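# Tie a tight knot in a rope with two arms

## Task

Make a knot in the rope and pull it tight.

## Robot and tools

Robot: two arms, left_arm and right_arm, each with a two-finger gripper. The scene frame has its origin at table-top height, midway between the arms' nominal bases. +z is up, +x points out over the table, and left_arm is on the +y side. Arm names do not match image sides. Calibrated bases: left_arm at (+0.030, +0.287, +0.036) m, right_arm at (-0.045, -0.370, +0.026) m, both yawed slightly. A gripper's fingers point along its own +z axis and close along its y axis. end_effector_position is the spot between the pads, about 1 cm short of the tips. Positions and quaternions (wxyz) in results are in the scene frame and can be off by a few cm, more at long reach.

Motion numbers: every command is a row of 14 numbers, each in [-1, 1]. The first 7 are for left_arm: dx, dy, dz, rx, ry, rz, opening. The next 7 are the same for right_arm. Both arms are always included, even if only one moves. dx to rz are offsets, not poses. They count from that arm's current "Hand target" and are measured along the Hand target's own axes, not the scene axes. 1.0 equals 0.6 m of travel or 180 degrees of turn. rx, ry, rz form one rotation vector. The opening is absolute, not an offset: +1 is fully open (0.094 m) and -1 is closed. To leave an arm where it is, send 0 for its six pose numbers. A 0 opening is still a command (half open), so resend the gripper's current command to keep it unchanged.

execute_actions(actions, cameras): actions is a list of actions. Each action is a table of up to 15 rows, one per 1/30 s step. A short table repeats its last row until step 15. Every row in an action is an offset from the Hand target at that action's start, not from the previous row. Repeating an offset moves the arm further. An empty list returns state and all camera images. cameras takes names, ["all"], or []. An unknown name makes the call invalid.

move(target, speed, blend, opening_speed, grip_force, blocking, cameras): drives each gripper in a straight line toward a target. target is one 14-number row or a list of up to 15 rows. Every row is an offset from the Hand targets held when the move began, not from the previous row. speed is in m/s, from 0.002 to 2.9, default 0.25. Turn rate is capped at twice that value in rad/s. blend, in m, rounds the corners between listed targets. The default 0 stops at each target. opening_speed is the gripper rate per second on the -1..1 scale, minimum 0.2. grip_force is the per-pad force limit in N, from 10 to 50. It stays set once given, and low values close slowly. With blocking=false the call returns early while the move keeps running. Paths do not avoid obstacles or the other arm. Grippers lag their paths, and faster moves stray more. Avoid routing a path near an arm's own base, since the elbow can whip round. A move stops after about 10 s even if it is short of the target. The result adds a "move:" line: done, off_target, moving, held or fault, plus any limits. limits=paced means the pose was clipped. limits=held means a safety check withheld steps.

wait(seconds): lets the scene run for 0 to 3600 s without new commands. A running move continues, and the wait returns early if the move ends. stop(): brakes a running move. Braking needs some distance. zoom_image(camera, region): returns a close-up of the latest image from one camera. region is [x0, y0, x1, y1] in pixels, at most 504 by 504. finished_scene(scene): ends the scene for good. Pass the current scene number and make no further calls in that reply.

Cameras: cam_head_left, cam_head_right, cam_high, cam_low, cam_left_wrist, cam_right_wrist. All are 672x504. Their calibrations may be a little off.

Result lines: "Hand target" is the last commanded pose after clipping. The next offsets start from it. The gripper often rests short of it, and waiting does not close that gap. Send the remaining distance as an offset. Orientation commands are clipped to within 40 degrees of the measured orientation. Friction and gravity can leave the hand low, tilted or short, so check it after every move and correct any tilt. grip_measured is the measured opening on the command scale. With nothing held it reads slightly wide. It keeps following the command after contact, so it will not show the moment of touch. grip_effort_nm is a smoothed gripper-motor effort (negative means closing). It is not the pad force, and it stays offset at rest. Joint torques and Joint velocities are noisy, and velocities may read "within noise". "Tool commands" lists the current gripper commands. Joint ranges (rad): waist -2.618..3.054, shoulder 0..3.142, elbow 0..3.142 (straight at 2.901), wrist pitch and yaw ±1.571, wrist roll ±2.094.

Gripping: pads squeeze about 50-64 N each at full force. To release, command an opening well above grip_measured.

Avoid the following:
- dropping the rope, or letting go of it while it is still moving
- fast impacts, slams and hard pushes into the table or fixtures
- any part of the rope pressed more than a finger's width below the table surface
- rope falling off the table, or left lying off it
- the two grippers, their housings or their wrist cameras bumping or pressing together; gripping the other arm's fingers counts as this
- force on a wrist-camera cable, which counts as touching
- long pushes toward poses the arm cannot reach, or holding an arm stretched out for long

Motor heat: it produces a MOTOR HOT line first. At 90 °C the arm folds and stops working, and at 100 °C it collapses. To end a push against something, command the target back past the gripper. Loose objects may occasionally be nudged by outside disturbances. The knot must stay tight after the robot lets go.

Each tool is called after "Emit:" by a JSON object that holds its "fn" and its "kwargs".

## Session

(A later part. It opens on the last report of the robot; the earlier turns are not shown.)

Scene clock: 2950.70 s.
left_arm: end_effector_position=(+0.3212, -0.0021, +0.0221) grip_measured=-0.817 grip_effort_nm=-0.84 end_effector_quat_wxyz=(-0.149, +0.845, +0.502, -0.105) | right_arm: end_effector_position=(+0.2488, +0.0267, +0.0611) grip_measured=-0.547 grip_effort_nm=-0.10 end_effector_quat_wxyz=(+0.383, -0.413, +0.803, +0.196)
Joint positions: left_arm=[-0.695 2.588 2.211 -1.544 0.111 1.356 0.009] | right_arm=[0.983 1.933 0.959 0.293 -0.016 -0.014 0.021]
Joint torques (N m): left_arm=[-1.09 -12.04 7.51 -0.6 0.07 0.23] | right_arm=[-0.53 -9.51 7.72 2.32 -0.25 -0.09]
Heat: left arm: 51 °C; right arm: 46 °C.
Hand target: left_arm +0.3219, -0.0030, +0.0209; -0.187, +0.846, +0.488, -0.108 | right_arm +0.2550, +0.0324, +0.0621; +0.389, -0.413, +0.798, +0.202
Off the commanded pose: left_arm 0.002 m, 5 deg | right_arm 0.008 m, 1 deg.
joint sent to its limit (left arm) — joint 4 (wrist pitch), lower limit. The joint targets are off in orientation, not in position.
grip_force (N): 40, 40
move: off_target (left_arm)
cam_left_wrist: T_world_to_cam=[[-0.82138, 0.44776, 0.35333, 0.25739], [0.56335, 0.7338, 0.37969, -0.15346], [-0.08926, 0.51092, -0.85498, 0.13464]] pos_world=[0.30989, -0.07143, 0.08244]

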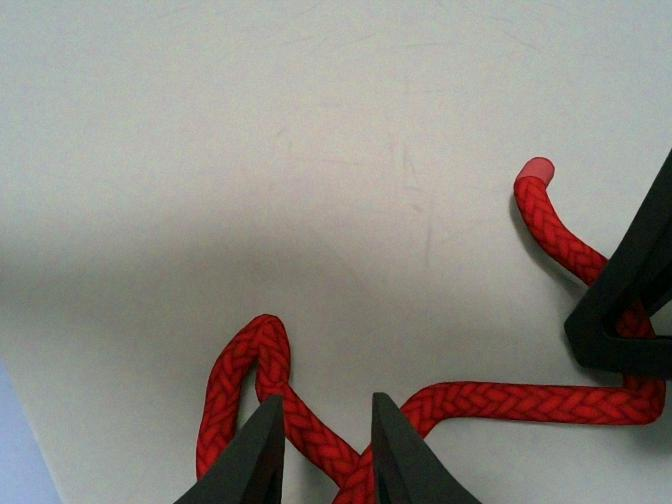

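Emit:
{"fn": "move", "kwargs": {"target": [[0, 0, 0, 0, 0, 0, -0.95, 0.0765, 0.0146, 0.0592, 0, 0, 0, -0.55], [0, 0, 0, 0, 0, 0, -0.95, 0.0765, 0.0146, 0.0592, 0, 0, 0, -0.95], [0, 0, 0, 0, 0, 0, -0.95, 0.0482, 0.1413, 0.0737, 0, 0, 0, -0.95], [0, 0, 0, 0, 0, 0, -0.95, 0.0482, 0.1413, 0.0737, 0, 0, 0, -0.3], [0, 0, 0, 0, 0, 0, -0.95, -0.0568, 0.1413, -0.0083, 0, 0, 0, -0.3], [0, 0, 0, 0, 0, 0, -0.95, -0.0248, 0.1413, -0.1305, 0, 0, 0, -0.3]], "speed": [0.1, 0.1, 0.06, 0.1, 0.12, 0.2], "cameras": ["cam_left_wrist"]}}

Scene clock: 2999.57 s.
left_arm: end_effector_position=(+0.3117, +0.0032, +0.0218) grip_measured=-0.817 grip_effort_nm=-0.84 end_effector_quat_wxyz=(-0.173, +0.846, +0.493, -0.111) | right_arm: end_effector_position=(+0.1597, +0.0431, +0.1194) grip_measured=-0.303 grip_effort_nm=0.17 end_effector_quat_wxyz=(+0.391, -0.415, +0.796, +0.204)
Joint positions: left_arm=[-0.703 2.599 2.213 -1.585 0.107 1.367 0.009] | right_arm=[1.23 1.689 0.909 0.112 0.169 0.133 0.033]
Joint torques (N m): left_arm=[-0.42 -13.15 7.25 -0.31 0.1 0.12] | right_arm=[0.8 -12.26 5.64 1.91 0.07 0.08]
Heat: left arm: 49 °C; right arm: 45 °C.
Hand target: left_arm +0.3219, -0.0031, +0.0210; -0.187, +0.846, +0.488, -0.108 | right_arm +0.1554, +0.0384, +0.1220; +0.389, -0.413, +0.798, +0.202
Off the commanded pose: left_arm 0.012 m, 2 deg | right_arm 0.007 m, 0 deg.
joint read past its limit (left arm) — joint 4 (wrist pitch), lower limit.
joint sent to its limit (left arm) — joint 4 (wrist pitch), lower limit. The joint targets are off in orientation, not in position.
grip_force (N): 40, 40
move: done; target 2's new opening was sent with right_arm's hand 0.031 m and 4 deg from that target; target 4's new opening was sent with right_arm's hand 0.061 m and 11 deg from that target
cam_left_wrist: T_world_to_cam=[[-0.79862, 0.45175, 0.39767, 0.23928], [0.59179, 0.70967, 0.3823, -0.16065], [-0.10951, 0.54065, -0.83409, 0.13666]] pos_world=[0.30113, -0.06797, 0.08025]

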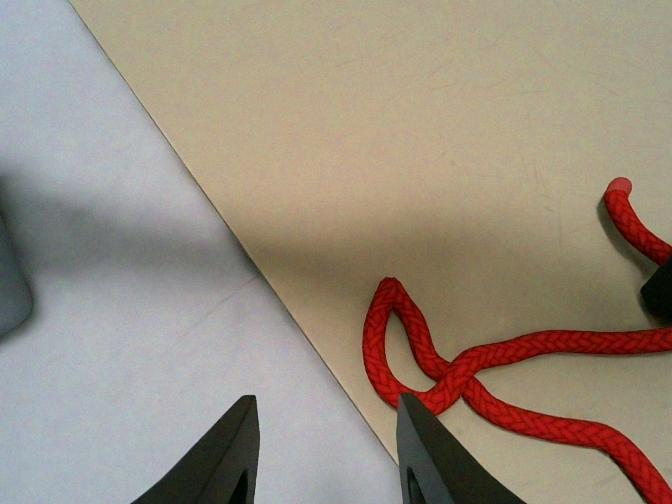

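Emit:
{"fn": "move", "kwargs": {"target": [0, 0, 0, 0, 0, 0, -0.95, 0.0148, -0.0765, 0.1435, 0, 0, 0, -0.55], "speed": 0.15, "cameras": ["cam_left_wrist"]}}

Scene clock: 3055.10 s.
left_arm: end_effector_position=(+0.3117, +0.0032, +0.0218) grip_measured=-0.817 grip_effort_nm=-0.84 end_effector_quat_wxyz=(-0.173, +0.846, +0.493, -0.111) | right_arm: end_effector_position=(+0.2230, +0.0566, +0.0616) grip_measured=-0.547 grip_effort_nm=-0.11 end_effector_quat_wxyz=(+0.384, -0.413, +0.802, +0.196)
Joint positions: left_arm=[-0.703 2.599 2.213 -1.585 0.107 1.367 0.009] | right_arm=[1.088 1.964 1.007 0.275 0.067 0.051 0.021]
Joint torques (N m): left_arm=[-0.36 -13.15 7.21 -0.3 0.1 0.12] | right_arm=[-0.57 -9.8 7.87 2.33 -0.21 -0.11]
Heat: left arm: 50 °C; right arm: 51 °C.
Hand target: left_arm +0.3219, -0.0031, +0.0210; -0.187, +0.846, +0.488, -0.108 | right_arm +0.2289, +0.0628, +0.0621; +0.389, -0.413, +0.798, +0.202
Off the commanded pose: left_arm 0.012 m, 2 deg | right_arm 0.009 m, 1 deg.
joint read past its limit (left arm) — joint 4 (wrist pitch), lower limit.
joint sent to its limit (left arm) — joint 4 (wrist pitch), lower limit. The joint targets are off in orientation, not in position.
grip_force (N): 40, 40
move: done
cam_left_wrist: T_world_to_cam=[[-0.79862, 0.45175, 0.39767, 0.23928], [0.59179, 0.70967, 0.3823, -0.16065], [-0.10951, 0.54065, -0.83409, 0.13666]] pos_world=[0.30113, -0.06797, 0.08025]

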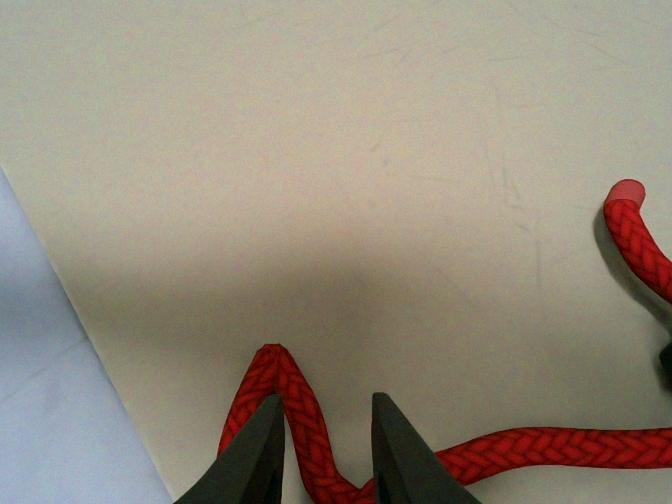

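Emit:
{"fn": "move", "kwargs": {"target": [[0, 0, 0, 0, 0, 0, -0.95, 0.0818, 0.0121, 0.0575, 0, 0, 0, -0.55], [0, 0, 0, 0, 0, 0, -0.95, 0.0818, 0.0121, 0.0575, 0, 0, 0, -0.95]], "speed": 0.1, "cameras": ["cam_left_wrist"]}}

Scene clock: 3078.73 s.
left_arm: end_effector_position=(+0.3117, +0.0032, +0.0218) grip_measured=-0.817 grip_effort_nm=-0.84 end_effector_quat_wxyz=(-0.173, +0.846, +0.493, -0.111) | right_arm: end_effector_position=(+0.2334, +0.0718, +0.0316) grip_measured=-0.836 grip_effort_nm=-0.78 end_effector_quat_wxyz=(+0.421, -0.400, +0.785, +0.214)
Joint positions: left_arm=[-0.703 2.599 2.213 -1.585 0.107 1.367 0.009] | right_arm=[1.09 2.117 0.988 0.541 0.078 0.051 0.008]
Joint torques (N m): left_arm=[-0.4 -13.22 7.15 -0.32 0.1 0.12] | right_arm=[0.94 -9.4 3.92 1.95 -0.16 0.06]
Heat: left arm: 51 °C; right arm: 49 °C.
Hand target: left_arm +0.3219, -0.0031, +0.0210; -0.187, +0.846, +0.488, -0.108 | right_arm +0.2213, +0.0646, +0.0021; +0.389, -0.413, +0.798, +0.202
Off the commanded pose: left_arm 0.012 m, 2 deg | right_arm 0.033 m, 4 deg.
joint read past its limit (left arm) — joint 4 (wrist pitch), lower limit.
joint sent to its limit (left arm) — joint 4 (wrist pitch), lower limit. The joint targets are off in orientation, not in position.
grip_force (N): 40, 40
move: off_target (right_arm); target 2's new opening was sent with right_arm's hand 0.031 m and 4 deg from that target
cam_left_wrist: T_world_to_cam=[[-0.79862, 0.45175, 0.39767, 0.23928], [0.59179, 0.70967, 0.3823, -0.16065], [-0.10951, 0.54065, -0.83409, 0.13666]] pos_world=[0.30113, -0.06797, 0.08025]

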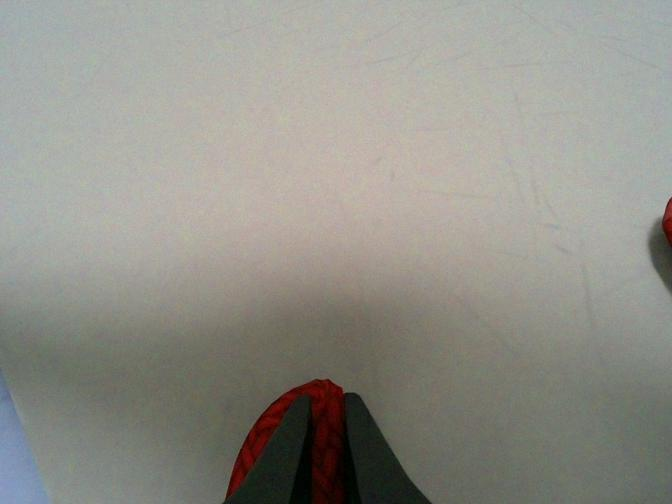

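Emit:
{"fn": "move", "kwargs": {"target": [[0, 0, 0, 0, 0, 0, -0.95, -0.0393, -0.0095, -0.0035, 0, 0, 0, -0.95], [0, 0, 0, 0, 0, 0, -0.95, 0.0187, 0.1555, -0.0587, 0, 0, 0, -0.95], [0, 0, 0, 0, 0, 0, -0.95, 0.0187, 0.1555, -0.0587, 0, 0, 0, -0.3], [0, 0, 0, 0, 0, 0, -0.95, -0.0993, 0.1555, -0.1509, 0, 0, 0, -0.3], [0, 0, 0, 0, 0, 0, -0.95, -0.0775, 0.1547, -0.2597, 0, 0, 0, -0.3]], "speed": [0.08, 0.06, 0.1, 0.12, 0.2], "cameras": ["cam_left_wrist"]}}

Scene clock: 3104.73 s.
left_arm: end_effector_position=(+0.3086, +0.0011, +0.0217) grip_measured=-0.817 grip_effort_nm=-0.84 end_effector_quat_wxyz=(-0.174, +0.848, +0.488, -0.111) | right_arm: end_effector_position=(+0.0941, +0.0471, +0.1336) grip_measured=-0.303 grip_effort_nm=0.18 end_effector_quat_wxyz=(+0.391, -0.414, +0.796, +0.206)
Joint positions: left_arm=[-0.711 2.6 2.213 -1.588 0.108 1.369 0.009] | right_arm=[1.43 1.606 0.888 0.019 0.323 0.265 0.033]
Joint torques (N m): left_arm=[0.4 -13.09 7.23 -0.31 0.1 0.1] | right_arm=[0.77 -11.14 5.78 1.84 0.14 0.11]
Heat: left arm: 51 °C; right arm: 48 °C.
Hand target: left_arm +0.3219, -0.0031, +0.0209; -0.187, +0.846, +0.488, -0.108 | right_arm +0.0911, +0.0413, +0.1348; +0.389, -0.413, +0.798, +0.202
Off the commanded pose: left_arm 0.014 m, 2 deg | right_arm 0.007 m, 1 deg.
joint read past its limit (left arm) — joint 4 (wrist pitch), lower limit.
joint sent to its limit (left arm) — joint 4 (wrist pitch), lower limit. The joint targets are off in orientation, not in position.
grip_force (N): 40, 40
move: done; target 3's new opening was sent with right_arm's hand 0.017 m and 3 deg from that target
cam_left_wrist: T_world_to_cam=[[-0.79244, 0.45973, 0.40086, 0.23575], [0.60056, 0.70295, 0.38104, -0.15998], [-0.10661, 0.54269, -0.83314, 0.13646]] pos_world=[0.29744, -0.06998, 0.08015]

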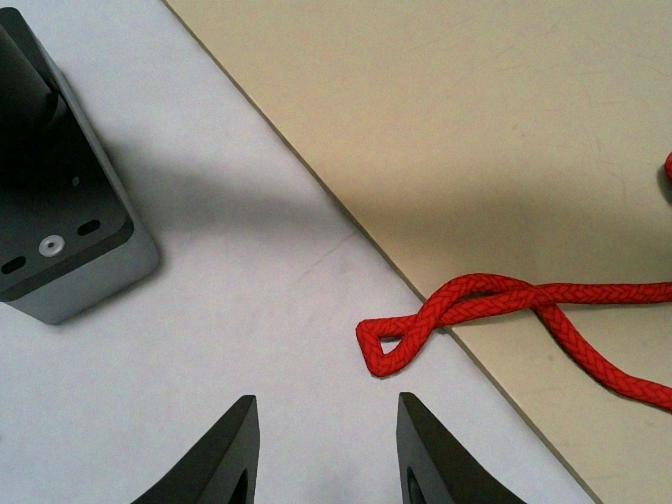

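Emit:
{"fn": "zoom_image", "kwargs": {"camera": "cam_left_wrist", "region": [330, 240, 600, 420]}}

Scaled by 1.867 from the camera's image (finer frame: 960x720).

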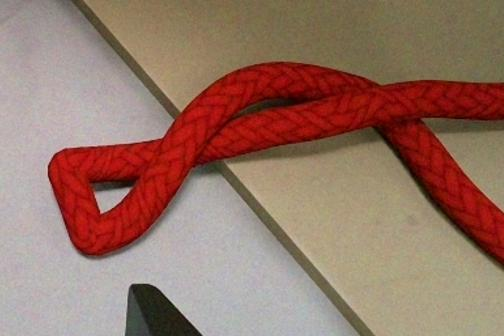

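Emit:
{"fn": "move", "kwargs": {"target": [[0, 0, 0, 0, 0, 0, -0.3, 0, 0, 0, 0, 0, 0, -0.3], [0, -0.0562, -0.121, 0, 0, 0, 0.0, 0.1517, -0.2713, -0.2623, 0, 0, 0, -0.3], [-0.059, -0.3638, 0.0222, -0.138, 0.0145, 0.0654, 0.0, 0.1517, -0.2713, -0.2623, 0, 0, 0, -0.3]], "speed": [0.15, 0.2, 0.2], "cameras": ["cam_right_wrist"]}}

Scene clock: 3244.43 s.
left_arm: end_effector_position=(+0.1257, +0.0722, +0.0978) grip_measured=-0.002 grip_effort_nm=0.11 end_effector_quat_wxyz=(-0.019, +0.914, +0.406, -0.007) | right_arm: end_effector_position=(+0.1204, -0.1994, +0.1524) grip_measured=-0.303 grip_effort_nm=0.18 end_effector_quat_wxyz=(+0.387, -0.412, +0.800, +0.200)
Joint positions: left_arm=[-1.1 1.5 0.989 -1.098 0.014 1.166 0.047] | right_arm=[0.663 0.565 0.433 -0.567 -0.267 -0.217 0.033]
Joint torques (N m): left_arm=[-1.09 -7.75 5.16 0.34 0.05 0.01] | right_arm=[-0.61 0.27 9.39 1.86 -0.36 -0.11]
Heat: left arm: 53 °C; right arm: 48 °C.
Hand target: left_arm +0.1280, +0.0682, +0.1012; +0.000, +0.914, +0.407, -0.001 | right_arm +0.1201, -0.1998, +0.1598; +0.389, -0.413, +0.798, +0.202
Off the commanded pose: left_arm 0.006 m, 2 deg | right_arm 0.007 m, 0 deg.
grip_force (N): 40, 40
move: done; target 2's new opening was sent with left_arm's hand 0.017 m and 10 deg from that target
cam_right_wrist: T_world_to_cam=[[0.81163, -0.58395, 0.01615, -0.22015], [-0.50986, -0.72159, -0.46835, 0.02943], [0.28514, 0.37189, -0.8834, 0.26453]] pos_world=[0.11826, -0.2057, 0.25102]

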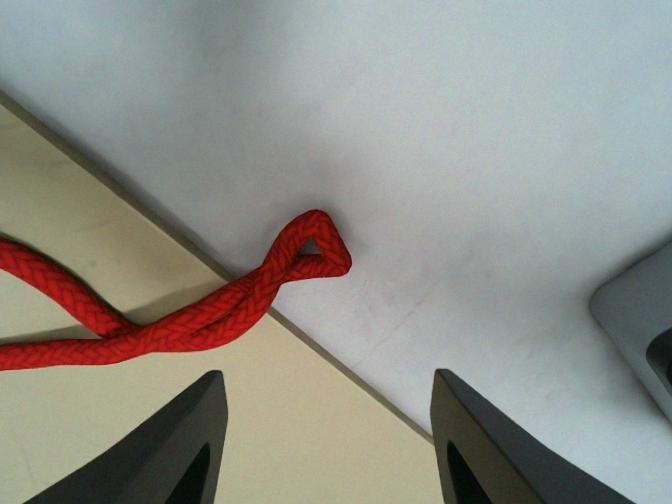

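Emit:
{"fn": "zoom_image", "kwargs": {"camera": "cam_right_wrist", "region": [80, 180, 380, 380]}}

Scaled by 1.680 from the camera's image (finer frame: 960x720).

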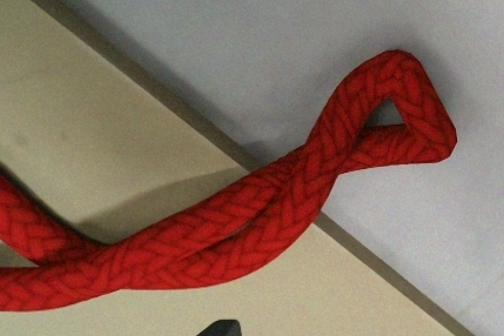

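Emit:
{"fn": "move", "kwargs": {"target": [0.132, 0.296, 0.0433, 0, 0, -0.067, -0.3, 0, 0, 0, 0, 0, 0, -0.3], "speed": 0.25, "cameras": ["cam_right_wrist"]}}

Scene clock: 3402.67 s.
left_arm: end_effector_position=(+0.3085, +0.0093, +0.0725) grip_measured=-0.298 grip_effort_nm=-0.11 end_effector_quat_wxyz=(+0.000, +0.864, +0.503, -0.003) | right_arm: end_effector_position=(+0.1204, -0.1994, +0.1524) grip_measured=-0.303 grip_effort_nm=0.18 end_effector_quat_wxyz=(+0.387, -0.412, +0.800, +0.200)
Joint positions: left_arm=[-0.741 2.079 1.6 -1.092 0.006 1.307 0.033] | right_arm=[0.663 0.565 0.433 -0.567 -0.267 -0.217 0.033]
Joint torques (N m): left_arm=[-0.17 -9.61 8.49 0.08 0.13 0.2] | right_arm=[-0.61 0.27 9.36 1.86 -0.36 -0.11]
Heat: left arm: 41 °C; right arm: 46 °C.
Hand target: left_arm +0.3129, +0.0082, +0.0750; +0.000, +0.866, +0.500, +0.000 | right_arm +0.1201, -0.1998, +0.1598; +0.389, -0.413, +0.798, +0.202
Off the commanded pose: left_arm 0.005 m, 0 deg | right_arm 0.007 m, 0 deg.
grip_force (N): 40, 40
move: done
cam_right_wrist: T_world_to_cam=[[0.81163, -0.58395, 0.01615, -0.22015], [-0.50986, -0.72159, -0.46835, 0.02943], [0.28514, 0.37189, -0.8834, 0.26453]] pos_world=[0.11826, -0.2057, 0.25102]

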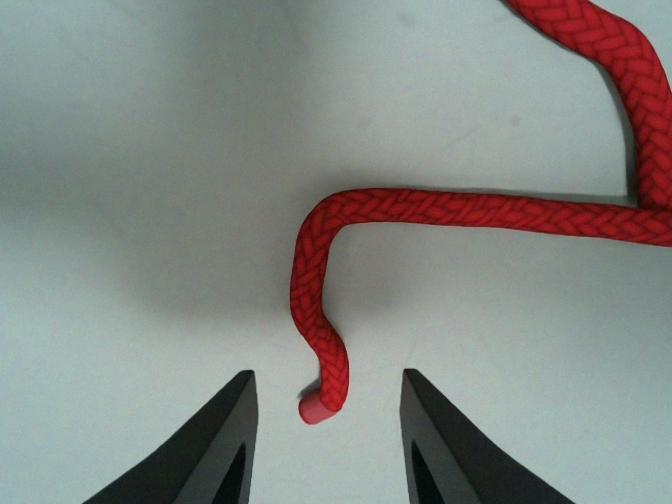

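Emit:
{"fn": "move", "kwargs": {"target": [[-0.0825, -0.3165, -0.025, 0, 0, 0.067, 0.0, 0, 0, 0, 0, 0, 0, -0.3], [-0.0825, -0.3165, 0.1183, 0, 0, 0.067, 0.0, 0, 0, 0, 0, 0, 0, -0.3], [-0.0825, -0.3165, 0.1183, 0, 0, 0.067, -0.95, 0, 0, 0, 0, 0, 0, -0.3], [-0.0825, -0.3165, 0.0333, 0, 0, 0.067, -0.95, 0, 0, 0, 0, 0, 0, -0.3], [-0.0153, -0.3258, 0.0333, 0, 0, 0.067, -0.95, 0, 0, 0, 0, 0, 0, -0.3], [-0.0153, -0.3258, 0.1133, 0, 0, 0.067, -0.95, 0, 0, 0, 0, 0, 0, -0.3], [-0.0153, -0.3258, 0.1133, 0, 0, 0.067, 0.0, 0, 0, 0, 0, 0, 0, -0.3], [-0.0153, -0.3258, -0.0417, 0, 0, 0.067, 0.0, 0, 0, 0, 0, 0, 0, -0.3]], "speed": [0.25, 0.15, 0.15, 0.15, 0.12, 0.15, 0.15, 0.15], "cameras": ["cam_right_wrist", "cam_head_right"]}}

Emit:
{"fn": "zoom_image", "kwargs": {"camera": "cam_head_right", "region": [320, 200, 480, 320]}}

Scene clock: 3514.13 s.
left_arm: end_effector_position=(+0.1370, +0.1034, +0.0899) grip_measured=-0.002 grip_effort_nm=0.11 end_effector_quat_wxyz=(-0.016, +0.913, +0.408, +0.005) | right_arm: end_effector_position=(+0.1204, -0.1994, +0.1524) grip_measured=-0.303 grip_effort_nm=0.18 end_effector_quat_wxyz=(+0.387, -0.412, +0.800, +0.200)
Joint positions: left_arm=[-1.013 1.412 0.88 -1.069 -0.014 1.25 0.047] | right_arm=[0.663 0.565 0.433 -0.567 -0.267 -0.217 0.033]
Joint torques (N m): left_arm=[0.2 -6.53 8.24 0.03 0.33 0.21] | right_arm=[-0.62 0.27 9.37 1.86 -0.35 -0.11]
Heat: left arm: 43 °C; right arm: 48 °C.
Hand target: left_arm +0.1390, +0.0978, +0.1002; +0.000, +0.914, +0.407, +0.000 | right_arm +0.1201, -0.1998, +0.1598; +0.389, -0.413, +0.798, +0.202
Off the commanded pose: left_arm 0.012 m, 2 deg | right_arm 0.007 m, 0 deg.
grip_force (N): 40, 40
move: off_target (left_arm); target 3's new opening was sent with left_arm's hand 0.016 m and 3 deg from that target; target 7's new opening was sent with left_arm's hand 0.014 m and 3 deg from that target
cam_right_wrist: T_world_to_cam=[[0.81163, -0.58395, 0.01615, -0.22015], [-0.50986, -0.72159, -0.46835, 0.02943], [0.28514, 0.37189, -0.8834, 0.26453]] pos_world=[0.11826, -0.2057, 0.25102]
Images, in order (width x height): cam_head_right 672x504, cam_right_wrist 672x504.

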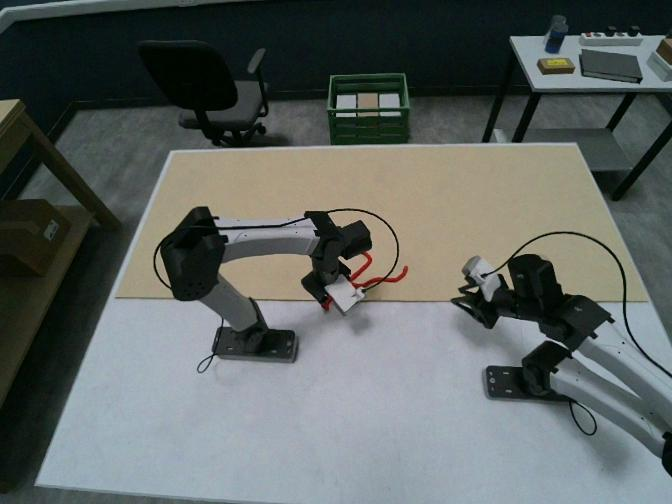

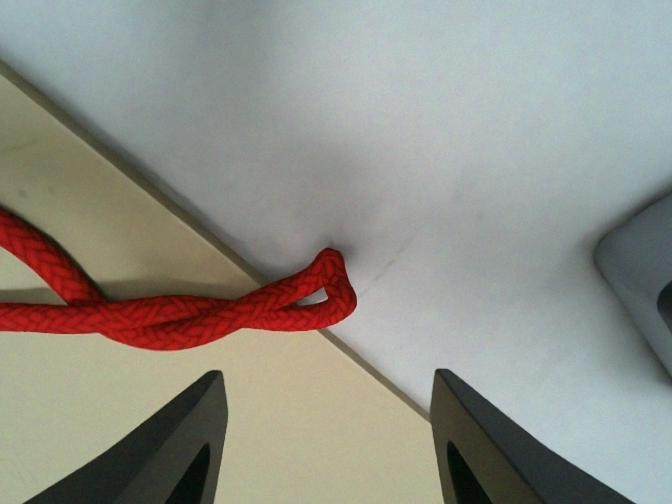

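Scaled by 3.150 from the camera's image (finer frame: 960x720).

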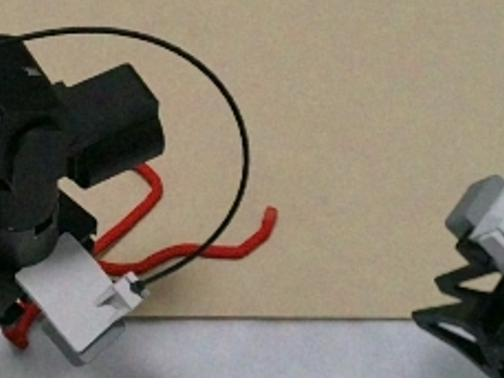

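Emit:
{"fn": "zoom_image", "kwargs": {"camera": "cam_right_wrist", "region": [40, 220, 380, 370]}}

Scaled by 1.482 from the camera's image (finer frame: 960x720).

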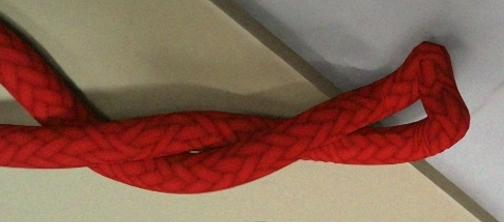

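Emit:
{"fn": "move", "kwargs": {"target": [[0.0202, 0.002, 0.05, 0, 0, 0.211, 0.2, 0, 0, 0, 0, 0, 0, -0.3], [0.0202, 0.002, 0.157, 0, 0, 0.211, 0.2, 0, 0, 0, 0, 0, 0, -0.3], [0.0202, 0.002, 0.157, 0, 0, 0.211, -0.95, 0, 0, 0, 0, 0, 0, -0.3], [0.042, 0.1258, 0.0253, 0, 0, 0.211, -0.95, 0, 0, 0, 0, 0, 0, -0.3]], "speed": [0.25, 0.15, 0.15, 0.12], "cameras": ["cam_right_wrist"]}}

Scene clock: 3725.63 s.
left_arm: end_effector_position=(+0.2062, +0.0665, +0.0809) grip_measured=-0.802 grip_effort_nm=-0.84 end_effector_quat_wxyz=(+0.000, +0.995, +0.098, +0.000) | right_arm: end_effector_position=(+0.1204, -0.1994, +0.1524) grip_measured=-0.303 grip_effort_nm=0.18 end_effector_quat_wxyz=(+0.387, -0.412, +0.800, +0.200)
Joint positions: left_arm=[-0.856 1.663 1.085 -0.993 0 2.051 0.009] | right_arm=[0.663 0.565 0.433 -0.567 -0.267 -0.217 0.033]
Joint torques (N m): left_arm=[0.21 -5.98 8.18 -0.03 0.07 0.23] | right_arm=[-0.59 0.24 9.37 1.86 -0.35 -0.11]
Heat: left arm: 36 °C; right arm: 51 °C.
Hand target: left_arm +0.2119, +0.0660, +0.0849; +0.000, +0.996, +0.087, +0.000 | right_arm +0.1201, -0.1998, +0.1598; +0.389, -0.413, +0.798, +0.202
Off the commanded pose: left_arm 0.007 m, 1 deg | right_arm 0.007 m, 0 deg.
joint sent to its limit (left arm) — joint 6 (wrist roll), upper limit. The joint targets still meet the commanded pose.
grip_force (N): 40, 40
move: done
cam_right_wrist: T_world_to_cam=[[0.81163, -0.58395, 0.01615, -0.22015], [-0.50986, -0.72159, -0.46835, 0.02943], [0.28514, 0.37189, -0.8834, 0.26453]] pos_world=[0.11826, -0.2057, 0.25102]

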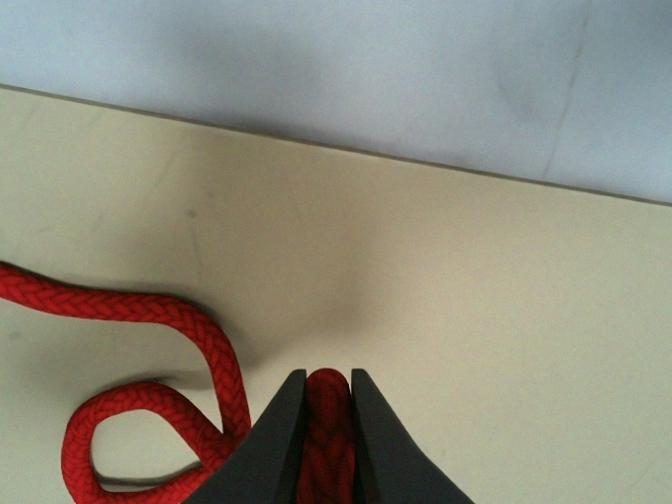

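Emit:
{"fn": "wait", "kwargs": {"seconds": 0, "cameras": ["cam_head_right", "cam_low"]}}

Emit:
{"fn": "zoom_image", "kwargs": {"camera": "cam_head_right", "region": [310, 200, 430, 320]}}

Emit:
{"fn": "zoom_image", "kwargs": {"camera": "cam_low", "region": [280, 200, 440, 320]}}

Scene clock: 3737.90 s.
left_arm: end_effector_position=(+0.2061, +0.0666, +0.0808) grip_measured=-0.802 grip_effort_nm=-0.84 end_effector_quat_wxyz=(+0.000, +0.995, +0.098, +0.000) | right_arm: end_effector_position=(+0.1204, -0.1994, +0.1524) grip_measured=-0.303 grip_effort_nm=0.18 end_effector_quat_wxyz=(+0.387, -0.412, +0.800, +0.200)
Joint positions: left_arm=[-0.856 1.663 1.085 -0.994 0 2.051 0.009] | right_arm=[0.663 0.565 0.433 -0.567 -0.267 -0.217 0.033]
Joint torques (N m): left_arm=[0.29 -6.06 8.16 0.03 0.07 0.21] | right_arm=[-0.62 0.27 9.37 1.86 -0.36 -0.1]
Heat: left arm: 37 °C; right arm: 51 °C.
Hand target: left_arm +0.2119, +0.0660, +0.0848; +0.000, +0.996, +0.087, +0.000 | right_arm +0.1201, -0.1998, +0.1598; +0.389, -0.413, +0.798, +0.202
Tool commands: left_gripper/opening=-0.95 right_gripper/opening=-0.3
Off the commanded pose: left_arm 0.007 m, 1 deg | right_arm 0.007 m, 0 deg.
grip_force (N): 40, 40

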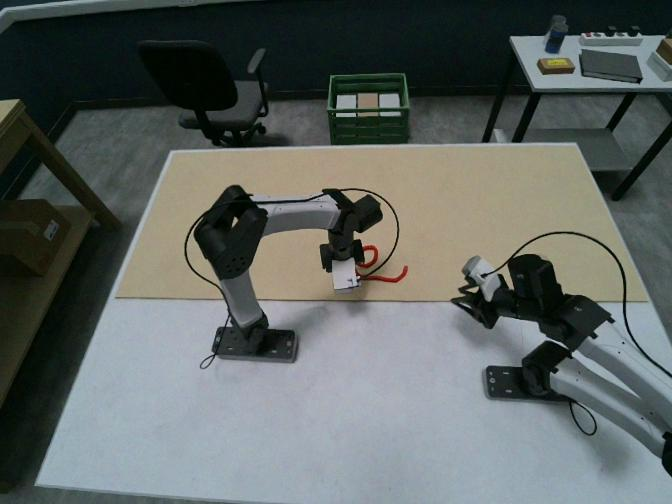

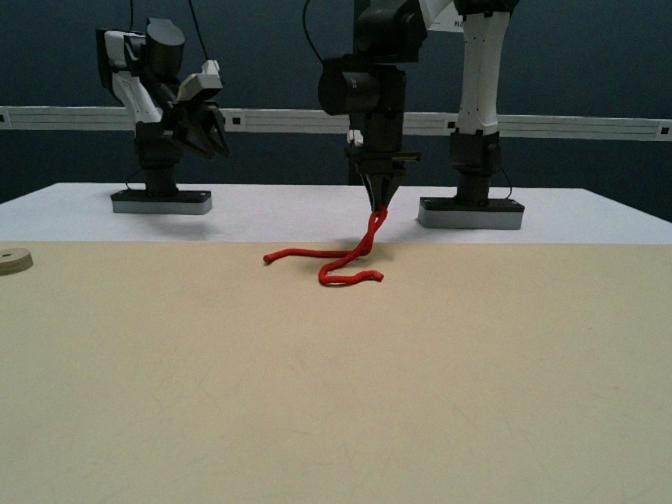

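Scaled by 4.200 from the camera's image (finer frame: 960x720).

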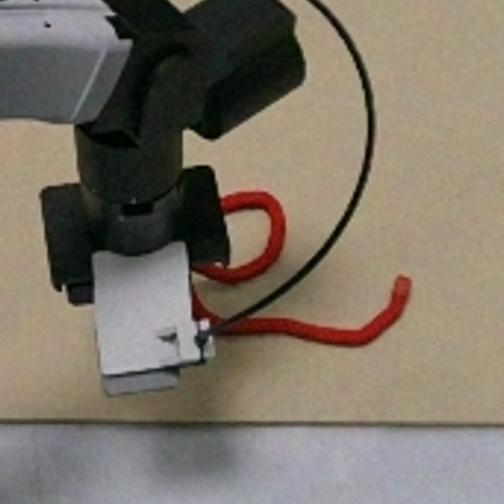

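Scaled by 3.150 from the camera's image (finer frame: 960x720).

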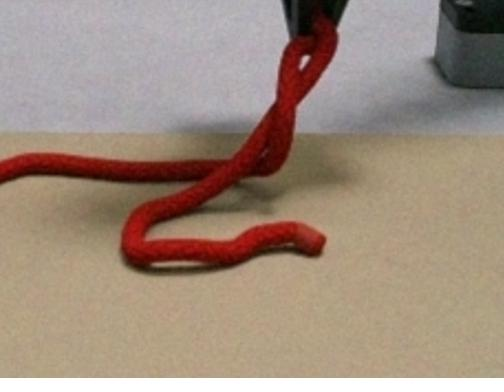

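Emit:
{"fn": "zoom_image", "kwargs": {"camera": "cam_low", "region": [340, 200, 400, 270]}}

Scaled by 7.200 from the camera's image (finer frame: 960x720).

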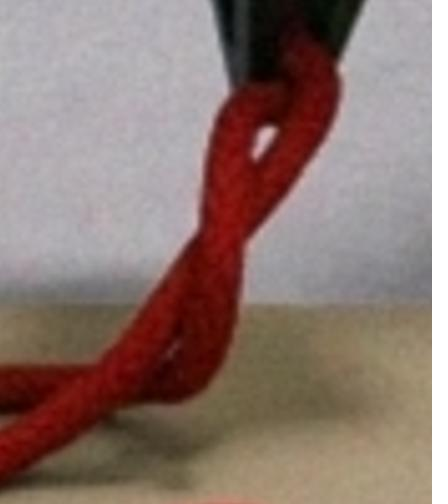

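Emit:
{"fn": "move", "kwargs": {"target": [[0.0894, 0.0497, -0.02, 0, 0, 0, -0.95, 0, 0, 0, 0, 0, 0, -0.3], [0.0894, 0.0497, -0.02, 0, 0, -0.361, -0.95, 0, 0, 0, 0, 0, 0, -0.3], [0.0894, 0.0497, -0.02, 0, 0, -0.739, -0.95, 0, 0, 0, 0, 0, 0, -0.3], [0.1255, -0.0878, 0.108, 0, 0, -0.739, -0.95, 0, 0, 0, 0, 0, 0, -0.3], [0.1255, -0.0878, 0.108, 0, 0, -0.739, 0.1, 0, 0, 0, 0, 0, 0, -0.3], [0.1255, -0.0878, -0.06, 0, 0, -0.739, 0.1, 0, 0, 0, 0, 0, 0, -0.3]], "speed": [0.12, 0.3, 0.3, 0.12, 0.15, 0.15], "blend": [0, 0.02, 0, 0, 0, 0], "cameras": ["cam_right_wrist", "cam_head_right"]}}

Emit:
{"fn": "zoom_image", "kwargs": {"camera": "cam_head_right", "region": [310, 190, 430, 310]}}

Scene clock: 3805.60 s.
left_arm: end_effector_position=(+0.2718, +0.1333, +0.1085) grip_measured=+0.098 grip_effort_nm=0.12 end_effector_quat_wxyz=(-0.016, +0.316, +0.949, +0.007) | right_arm: end_effector_position=(+0.1204, -0.1994, +0.1524) grip_measured=-0.303 grip_effort_nm=0.18 end_effector_quat_wxyz=(+0.387, -0.412, +0.800, +0.200)
Joint positions: left_arm=[-0.529 1.681 1.219 -1.142 -0.006 0.075 0.052] | right_arm=[0.663 0.565 0.433 -0.567 -0.267 -0.217 0.033]
Joint torques (N m): left_arm=[0.2 -9.29 8.54 0.07 0.2 0.21] | right_arm=[-0.61 0.28 9.39 1.86 -0.36 -0.1]
Heat: left arm: 38 °C; right arm: 52 °C.
Hand target: left_arm +0.2770, +0.1310, +0.1208; -0.001, +0.317, +0.948, +0.000 | right_arm +0.1201, -0.1998, +0.1598; +0.389, -0.413, +0.798, +0.202
Off the commanded pose: left_arm 0.014 m, 2 deg | right_arm 0.007 m, 0 deg.
grip_force (N): 40, 40
move: off_target (left_arm)
cam_right_wrist: T_world_to_cam=[[0.81163, -0.58395, 0.01615, -0.22015], [-0.50986, -0.72159, -0.46835, 0.02943], [0.28514, 0.37189, -0.8834, 0.26453]] pos_world=[0.11826, -0.2057, 0.25102]
Images, in order (width x height): cam_head_right 672x504, cam_right_wrist 672x504.

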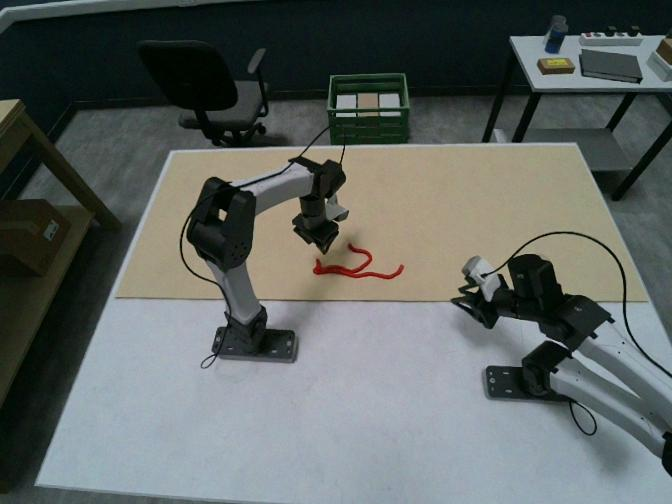

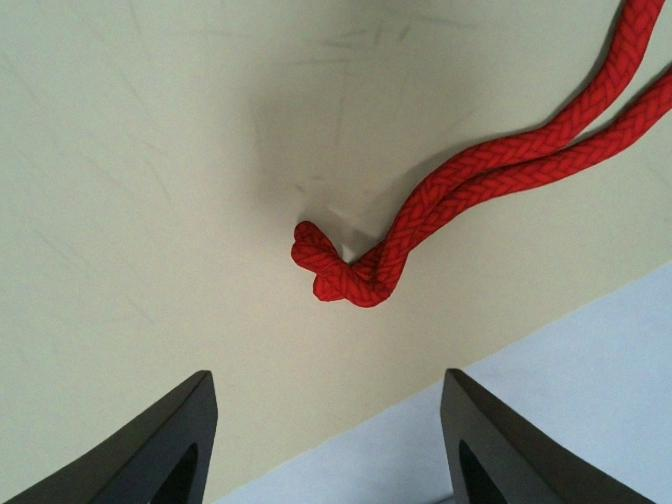

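Scaled by 4.200 from the camera's image (finer frame: 960x720).

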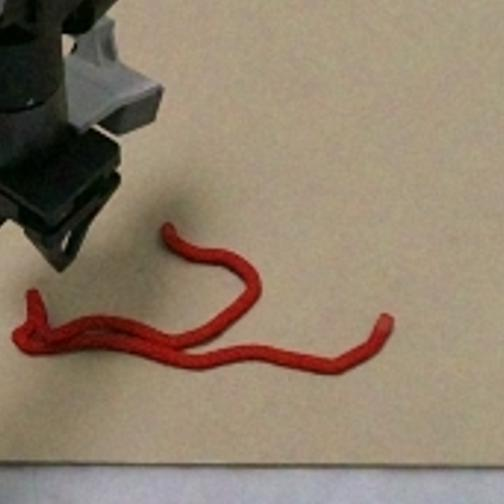

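Emit:
{"fn": "zoom_image", "kwargs": {"camera": "cam_right_wrist", "region": [270, 110, 570, 330]}}

Scaled by 1.680 from the camera's image (finer frame: 960x720).

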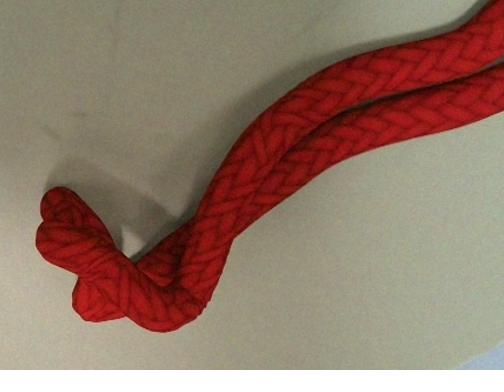

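Emit:
{"fn": "move", "kwargs": {"target": [-0.1705, -0.0823, 0.06, 0, 0, -0.483, -0.3, 0, 0, 0, 0, 0, 0, -0.3], "speed": 0.25, "cameras": ["cam_right_wrist"]}}

Scene clock: 4021.23 s.
left_arm: end_effector_position=(+0.3256, +0.0381, +0.0823) grip_measured=-0.298 grip_effort_nm=-0.11 end_effector_quat_wxyz=(-0.002, -0.421, +0.907, +0.009) | right_arm: end_effector_position=(+0.1204, -0.1994, +0.1524) grip_measured=-0.303 grip_effort_nm=0.18 end_effector_quat_wxyz=(+0.387, -0.412, +0.800, +0.200)
Joint positions: left_arm=[-0.662 2.06 1.611 -1.139 -0.005 -1.569 0.033] | right_arm=[0.663 0.565 0.433 -0.567 -0.267 -0.217 0.033]
Joint torques (N m): left_arm=[-1.03 -9.58 8.44 0.2 0.12 0] | right_arm=[-0.62 0.28 9.36 1.86 -0.36 -0.1]
Heat: left arm: 39 °C; right arm: 53 °C.
Hand target: left_arm +0.3290, +0.0301, +0.0847; -0.001, -0.422, +0.906, +0.000 | right_arm +0.1201, -0.1998, +0.1598; +0.389, -0.413, +0.798, +0.202
Off the commanded pose: left_arm 0.009 m, 1 deg | right_arm 0.007 m, 0 deg.
grip_force (N): 40, 40
move: done
cam_right_wrist: T_world_to_cam=[[0.81163, -0.58395, 0.01615, -0.22015], [-0.50986, -0.72159, -0.46835, 0.02943], [0.28514, 0.37189, -0.8834, 0.26453]] pos_world=[0.11826, -0.2057, 0.25102]

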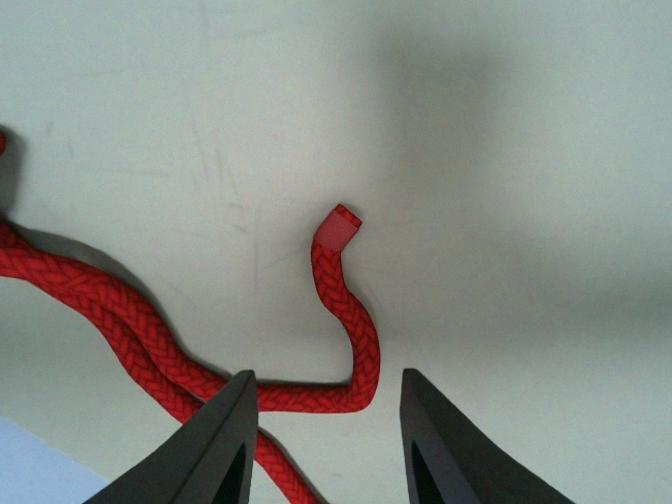

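Emit:
{"fn": "move", "kwargs": {"target": [[0.003, 0.0062, 0.131, 0, 0, 0, -0.3, 0, 0, 0, 0, 0, 0, -0.3], [0.003, 0.0062, 0.131, 0, 0, 0, -0.95, 0, 0, 0, 0, 0, 0, -0.3], [0.003, 0.0062, 0.01, 0, 0, 0, -0.95, 0, 0, 0, 0, 0, 0, -0.3], [-0.2475, 0.0465, 0.0, 0, 0, 0.05, -0.95, 0, 0, 0, 0, 0, 0, -0.3]], "speed": [0.15, 0.15, 0.12, 0.12], "cameras": ["cam_high"]}}

Emit:
{"fn": "zoom_image", "kwargs": {"camera": "cam_high", "region": [290, 160, 430, 290]}}

Scene clock: 4072.47 s.
left_arm: end_effector_position=(+0.3981, +0.1625, +0.0761) grip_measured=-0.818 grip_effort_nm=-0.84 end_effector_quat_wxyz=(-0.005, -0.352, +0.936, +0.007) | right_arm: end_effector_position=(+0.1204, -0.1994, +0.1524) grip_measured=-0.303 grip_effort_nm=0.18 end_effector_quat_wxyz=(+0.387, -0.412, +0.800, +0.200)
Joint positions: left_arm=[-0.288 2.075 1.608 -1.122 -0.005 -1.047 0.009] | right_arm=[0.663 0.565 0.433 -0.567 -0.267 -0.217 0.033]
Joint torques (N m): left_arm=[-0.01 -11.3 8.44 0.1 0.14 0.18] | right_arm=[-0.61 0.27 9.37 1.86 -0.36 -0.1]
Heat: left arm: 39 °C; right arm: 54 °C.
Hand target: left_arm +0.4031, +0.1617, +0.0846; -0.001, -0.350, +0.937, +0.000 | right_arm +0.1201, -0.1998, +0.1598; +0.389, -0.413, +0.798, +0.202
Off the commanded pose: left_arm 0.010 m, 1 deg | right_arm 0.007 m, 0 deg.
grip_force (N): 40, 40
move: done; target 2's new opening was sent with left_arm's hand 0.016 m and 2 deg from that target

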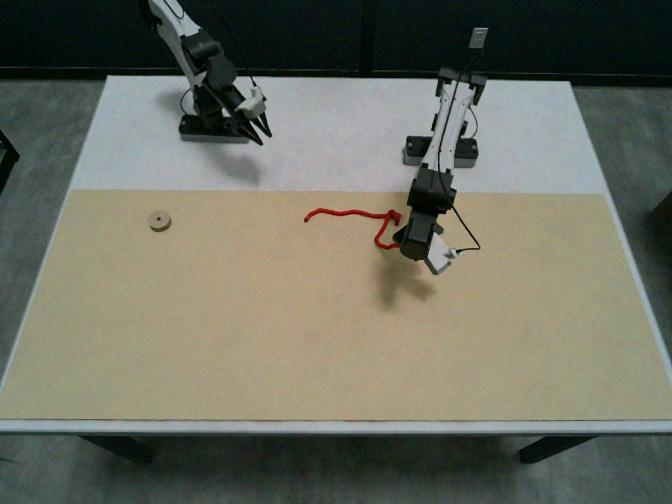

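Scaled by 3.600 from the camera's image (finer frame: 960x720).

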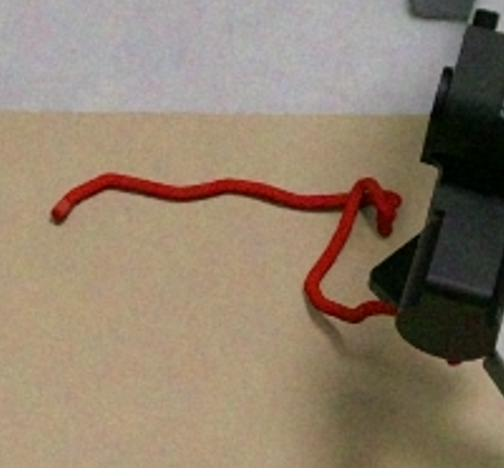

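Emit:
{"fn": "move", "kwargs": {"target": [0, 0, 0, 0, 0, 0, -0.95, -0.0813, -0.0675, 0.3207, 0.2742, 0.1924, 0.5615, -0.3], "speed": 0.3, "cameras": ["cam_left_wrist"]}}

Scene clock: 4105.80 s.
left_arm: end_effector_position=(+0.3981, +0.1625, +0.0761) grip_measured=-0.818 grip_effort_nm=-0.84 end_effector_quat_wxyz=(-0.006, -0.352, +0.936, +0.008) | right_arm: end_effector_position=(+0.2574, -0.0731, +0.0849) grip_measured=-0.303 grip_effort_nm=0.18 end_effector_quat_wxyz=(+0.009, +0.455, +0.891, +0.011)
Joint positions: left_arm=[-0.288 2.075 1.608 -1.122 -0.005 -1.046 0.009] | right_arm=[0.836 2.158 1.814 -1.2 0.01 1.725 0.033]
Joint torques (N m): left_arm=[0.01 -11.22 8.47 0.06 0.11 0.19] | right_arm=[-0.54 -11.52 7.72 0.15 -0.16 0.1]
Heat: left arm: 44 °C; right arm: 54 °C.
Hand target: left_arm +0.4032, +0.1617, +0.0846; -0.001, -0.350, +0.937, +0.000 | right_arm +0.2581, -0.0747, +0.0799; +0.001, +0.461, +0.887, +0.000
Off the commanded pose: left_arm 0.010 m, 1 deg | right_arm 0.005 m, 2 deg.
grip_force (N): 40, 40
move: done
cam_left_wrist: T_world_to_cam=[[0.66163, -0.7495, -0.02227, -0.13945], [-0.66796, -0.60262, 0.43667, 0.365], [-0.34071, -0.27404, -0.89934, 0.33467]] pos_world=[0.4501, 0.20715, 0.13849]

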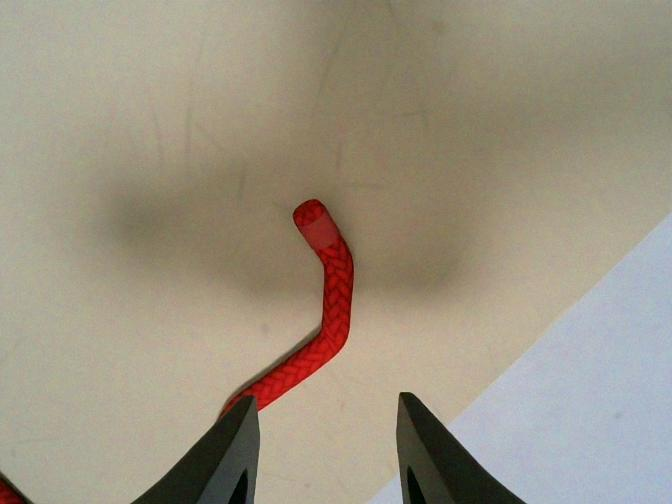

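Emit:
{"fn": "move", "kwargs": {"target": [[0, 0, 0, 0, 0, 0, -0.95, 0, 0, 0.1248, 0, 0, 0, -0.3], [0, 0, 0, 0, 0, 0, -0.95, 0, 0, 0.1248, 0, 0, 0, -0.95], [-0.0219, 0.1097, 0.0577, 0, 0, -0.111, -0.95, -0.1777, -0.1104, 0.1132, 0, 0, 0, -0.95], [-0.0213, 0.2869, 0.1143, 0, 0, -0.256, -0.95, -0.2718, -0.1561, 0.1132, 0, 0, 0.194, -0.95]], "speed": [0.15, 0.15, 0.1, 0.08], "cameras": ["cam_high"]}}

Emit:
{"fn": "zoom_image", "kwargs": {"camera": "cam_high", "region": [200, 160, 480, 300]}}

Scene clock: 4255.87 s.
left_arm: end_effector_position=(+0.2997, +0.2949, +0.0150) grip_measured=-0.818 grip_effort_nm=-0.84 end_effector_quat_wxyz=(+0.010, +0.681, -0.733, -0.002) | right_arm: end_effector_position=(+0.2766, -0.2512, +0.0160) grip_measured=-0.810 grip_effort_nm=-0.81 end_effector_quat_wxyz=(-0.008, +0.697, +0.717, +0.009)
Joint positions: left_arm=[0.076 1.757 0.899 -0.73 0.011 -1.459 0.009] | right_arm=[0.398 1.953 1.217 -0.825 -0.022 1.887 0.009]
Joint torques (N m): left_arm=[0.59 -8.54 3.82 0.32 -0.02 -0.03] | right_arm=[-1.33 -11.51 3.45 0.44 0.17 0.11]
Heat: left arm: 47 °C; right arm: 50 °C.
Hand target: left_arm +0.2998, +0.3000, +0.0162; +0.001, +0.689, -0.725, +0.000 | right_arm +0.2750, -0.2621, +0.0120; +0.001, +0.706, +0.708, +0.000
Off the commanded pose: left_arm 0.005 m, 2 deg | right_arm 0.012 m, 2 deg.
grip_force (N): 40, 40
move: off_target (right_arm); target 2's new opening was sent with right_arm's hand 0.015 m and 1 deg from that target

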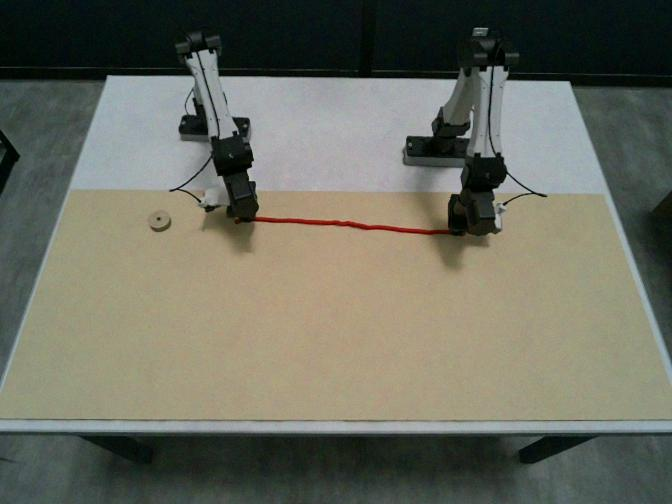

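Scaled by 1.800 from the camera's image (finer frame: 960x720).

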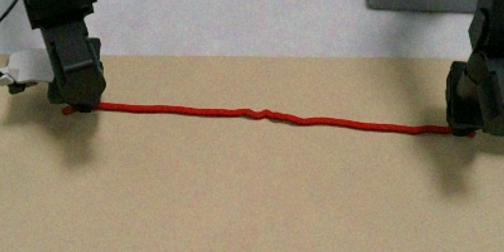

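Emit:
{"fn": "move", "kwargs": {"target": [[0.0782, -0.104, -0.023, 0, 0, 0.261, -0.95, 0, 0, 0, 0, 0, 0, -0.95], [0.2412, -0.1791, -0.023, 0, 0, 0.65, -0.95, 0.0333, 0.004, 0, 0, 0, -0.111, -0.95], [0.3911, -0.1867, -0.023, 0, 0, 0.928, -0.95, 0.0667, 0.0083, 0, 0, 0, -0.222, -0.95], [0.5268, -0.152, -0.03, 0, 0, 0.983, -0.95, 0.0667, 0.0083, 0, 0, 0, -0.222, -0.95]], "speed": 0.25, "blend": [0.03, 0.03, 0.03, 0], "cameras": ["cam_high"]}}

Emit:
{"fn": "zoom_image", "kwargs": {"camera": "cam_high", "region": [220, 160, 460, 300]}}

Scene clock: 4330.83 s.
left_arm: end_effector_position=(+0.3700, -0.0206, +0.0328) grip_measured=-0.818 grip_effort_nm=-0.84 end_effector_quat_wxyz=(+0.000, +0.704, +0.710, -0.005) | right_arm: end_effector_position=(+0.2817, -0.2251, +0.0184) grip_measured=-0.810 grip_effort_nm=-0.81 end_effector_quat_wxyz=(+0.008, +0.430, +0.903, +0.010)
Joint positions: left_arm=[-0.692 2.383 1.941 -1.13 0.009 0.833 0.009] | right_arm=[0.472 1.985 1.273 -0.834 -0.001 1.308 0.009]
Joint torques (N m): left_arm=[-0.08 -11.92 8.46 0.11 0.1 0.21] | right_arm=[0.98 -8.85 6.69 0.3 -0.04 -0.09]
Heat: left arm: 39 °C; right arm: 45 °C.
Hand target: left_arm +0.3746, -0.0203, +0.0341; +0.000, +0.706, +0.708, +0.000 | right_arm +0.2799, -0.2221, +0.0120; +0.001, +0.422, +0.907, +0.000
Off the commanded pose: left_arm 0.005 m, 1 deg | right_arm 0.007 m, 2 deg.
grip_force (N): 40, 40
move: done

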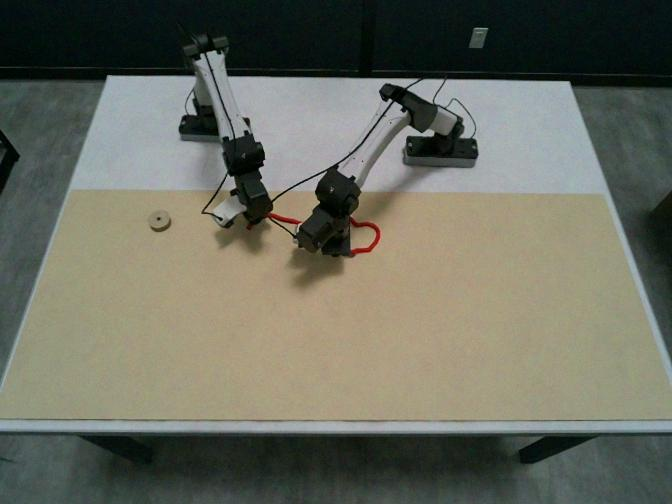

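Scaled by 2.100 from the camera's image (finer frame: 960x720).

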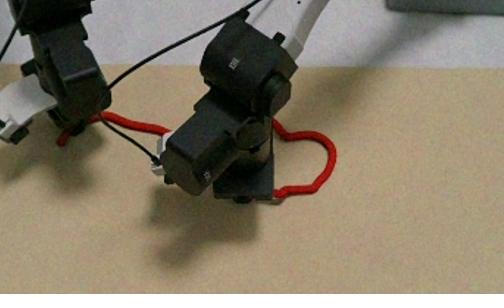

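Emit:
{"fn": "move", "kwargs": {"target": [[-0.0667, -0.0833, -0.043, 0, 0, 0.278, -0.95, 0, 0, 0, 0, 0, 0, -0.95], [-0.0583, -0.2083, -0.0515, 0, 0, 0.472, -0.95, 0, 0, 0, 0, 0, 0, -0.95], [-0.0367, -0.3167, 0.007, 0, 0, 0.489, -0.95, 0, 0, 0, 0, 0, 0, -0.95], [-0.025, -0.4167, 0.032, 0, 0, 0.489, -0.95, 0, 0, 0, 0, 0, 0, -0.95]], "speed": 0.18, "blend": [0.02, 0.02, 0.02, 0], "cameras": ["cam_high"]}}

Emit:
{"fn": "zoom_image", "kwargs": {"camera": "cam_high", "region": [220, 130, 460, 290]}}

Scene clock: 4364.90 s.
left_arm: end_effector_position=(+0.2999, -0.0535, +0.0432) grip_measured=-0.818 grip_effort_nm=-0.84 end_effector_quat_wxyz=(-0.025, +0.961, +0.276, -0.015) | right_arm: end_effector_position=(+0.2817, -0.2251, +0.0184) grip_measured=-0.810 grip_effort_nm=-0.81 end_effector_quat_wxyz=(+0.008, +0.430, +0.903, +0.010)
Joint positions: left_arm=[-0.857 2.329 1.887 -1.186 0.009 1.687 0.009] | right_arm=[0.472 1.985 1.273 -0.834 -0.001 1.308 0.009]
Joint torques (N m): left_arm=[-0.18 -12.33 6.38 0.11 0.18 0.05] | right_arm=[0.98 -8.83 6.76 0.31 -0.04 -0.09]
Heat: left arm: 46 °C; right arm: 46 °C.
Hand target: left_arm +0.3020, -0.0543, +0.0436; -0.022, +0.959, +0.281, -0.014 (not the last commanded pose) | right_arm +0.2799, -0.2220, +0.0120; +0.001, +0.422, +0.906, +0.000
Off the commanded pose: left_arm 0.178 m, 30 deg | right_arm 0.007 m, 2 deg.
grip_force (N): 40, 40
move: held (left_arm; a check stopped the path); path passed 1 of 4 targets; limits=held
pose unreachable (left arm): on one or more control steps of this call, first in action 0 (counted from 0), this arm could not follow its commanded pose, so it was not sent that pose on those steps. It may still have moved: this result reports where it is.
cause: moving toward the commanded pose would bring a part of the arm too close to another arm (this arm's wrist (the part past joint 4) and the right arm's wrist (the part past joint 4), at the place that arm is still heading or pushing toward).

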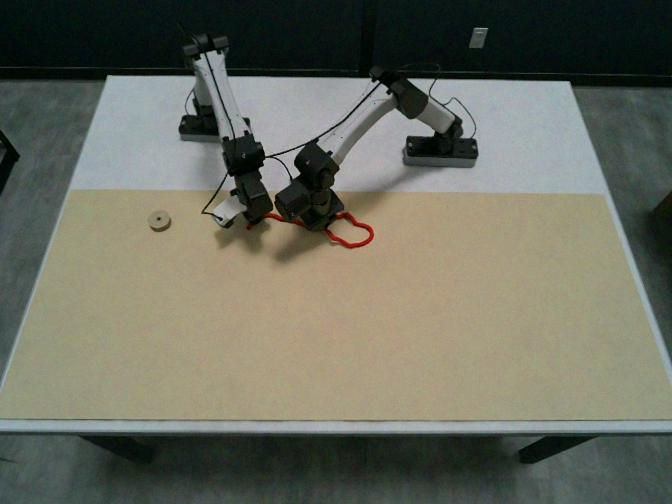

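Scaled by 2.100 from the camera's image (finer frame: 960x720).

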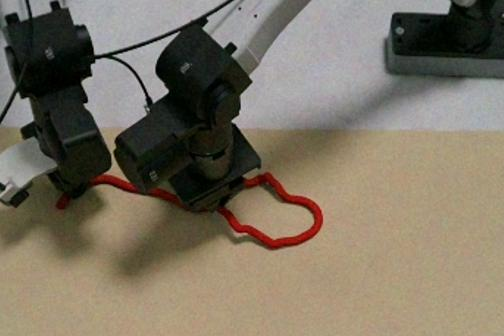

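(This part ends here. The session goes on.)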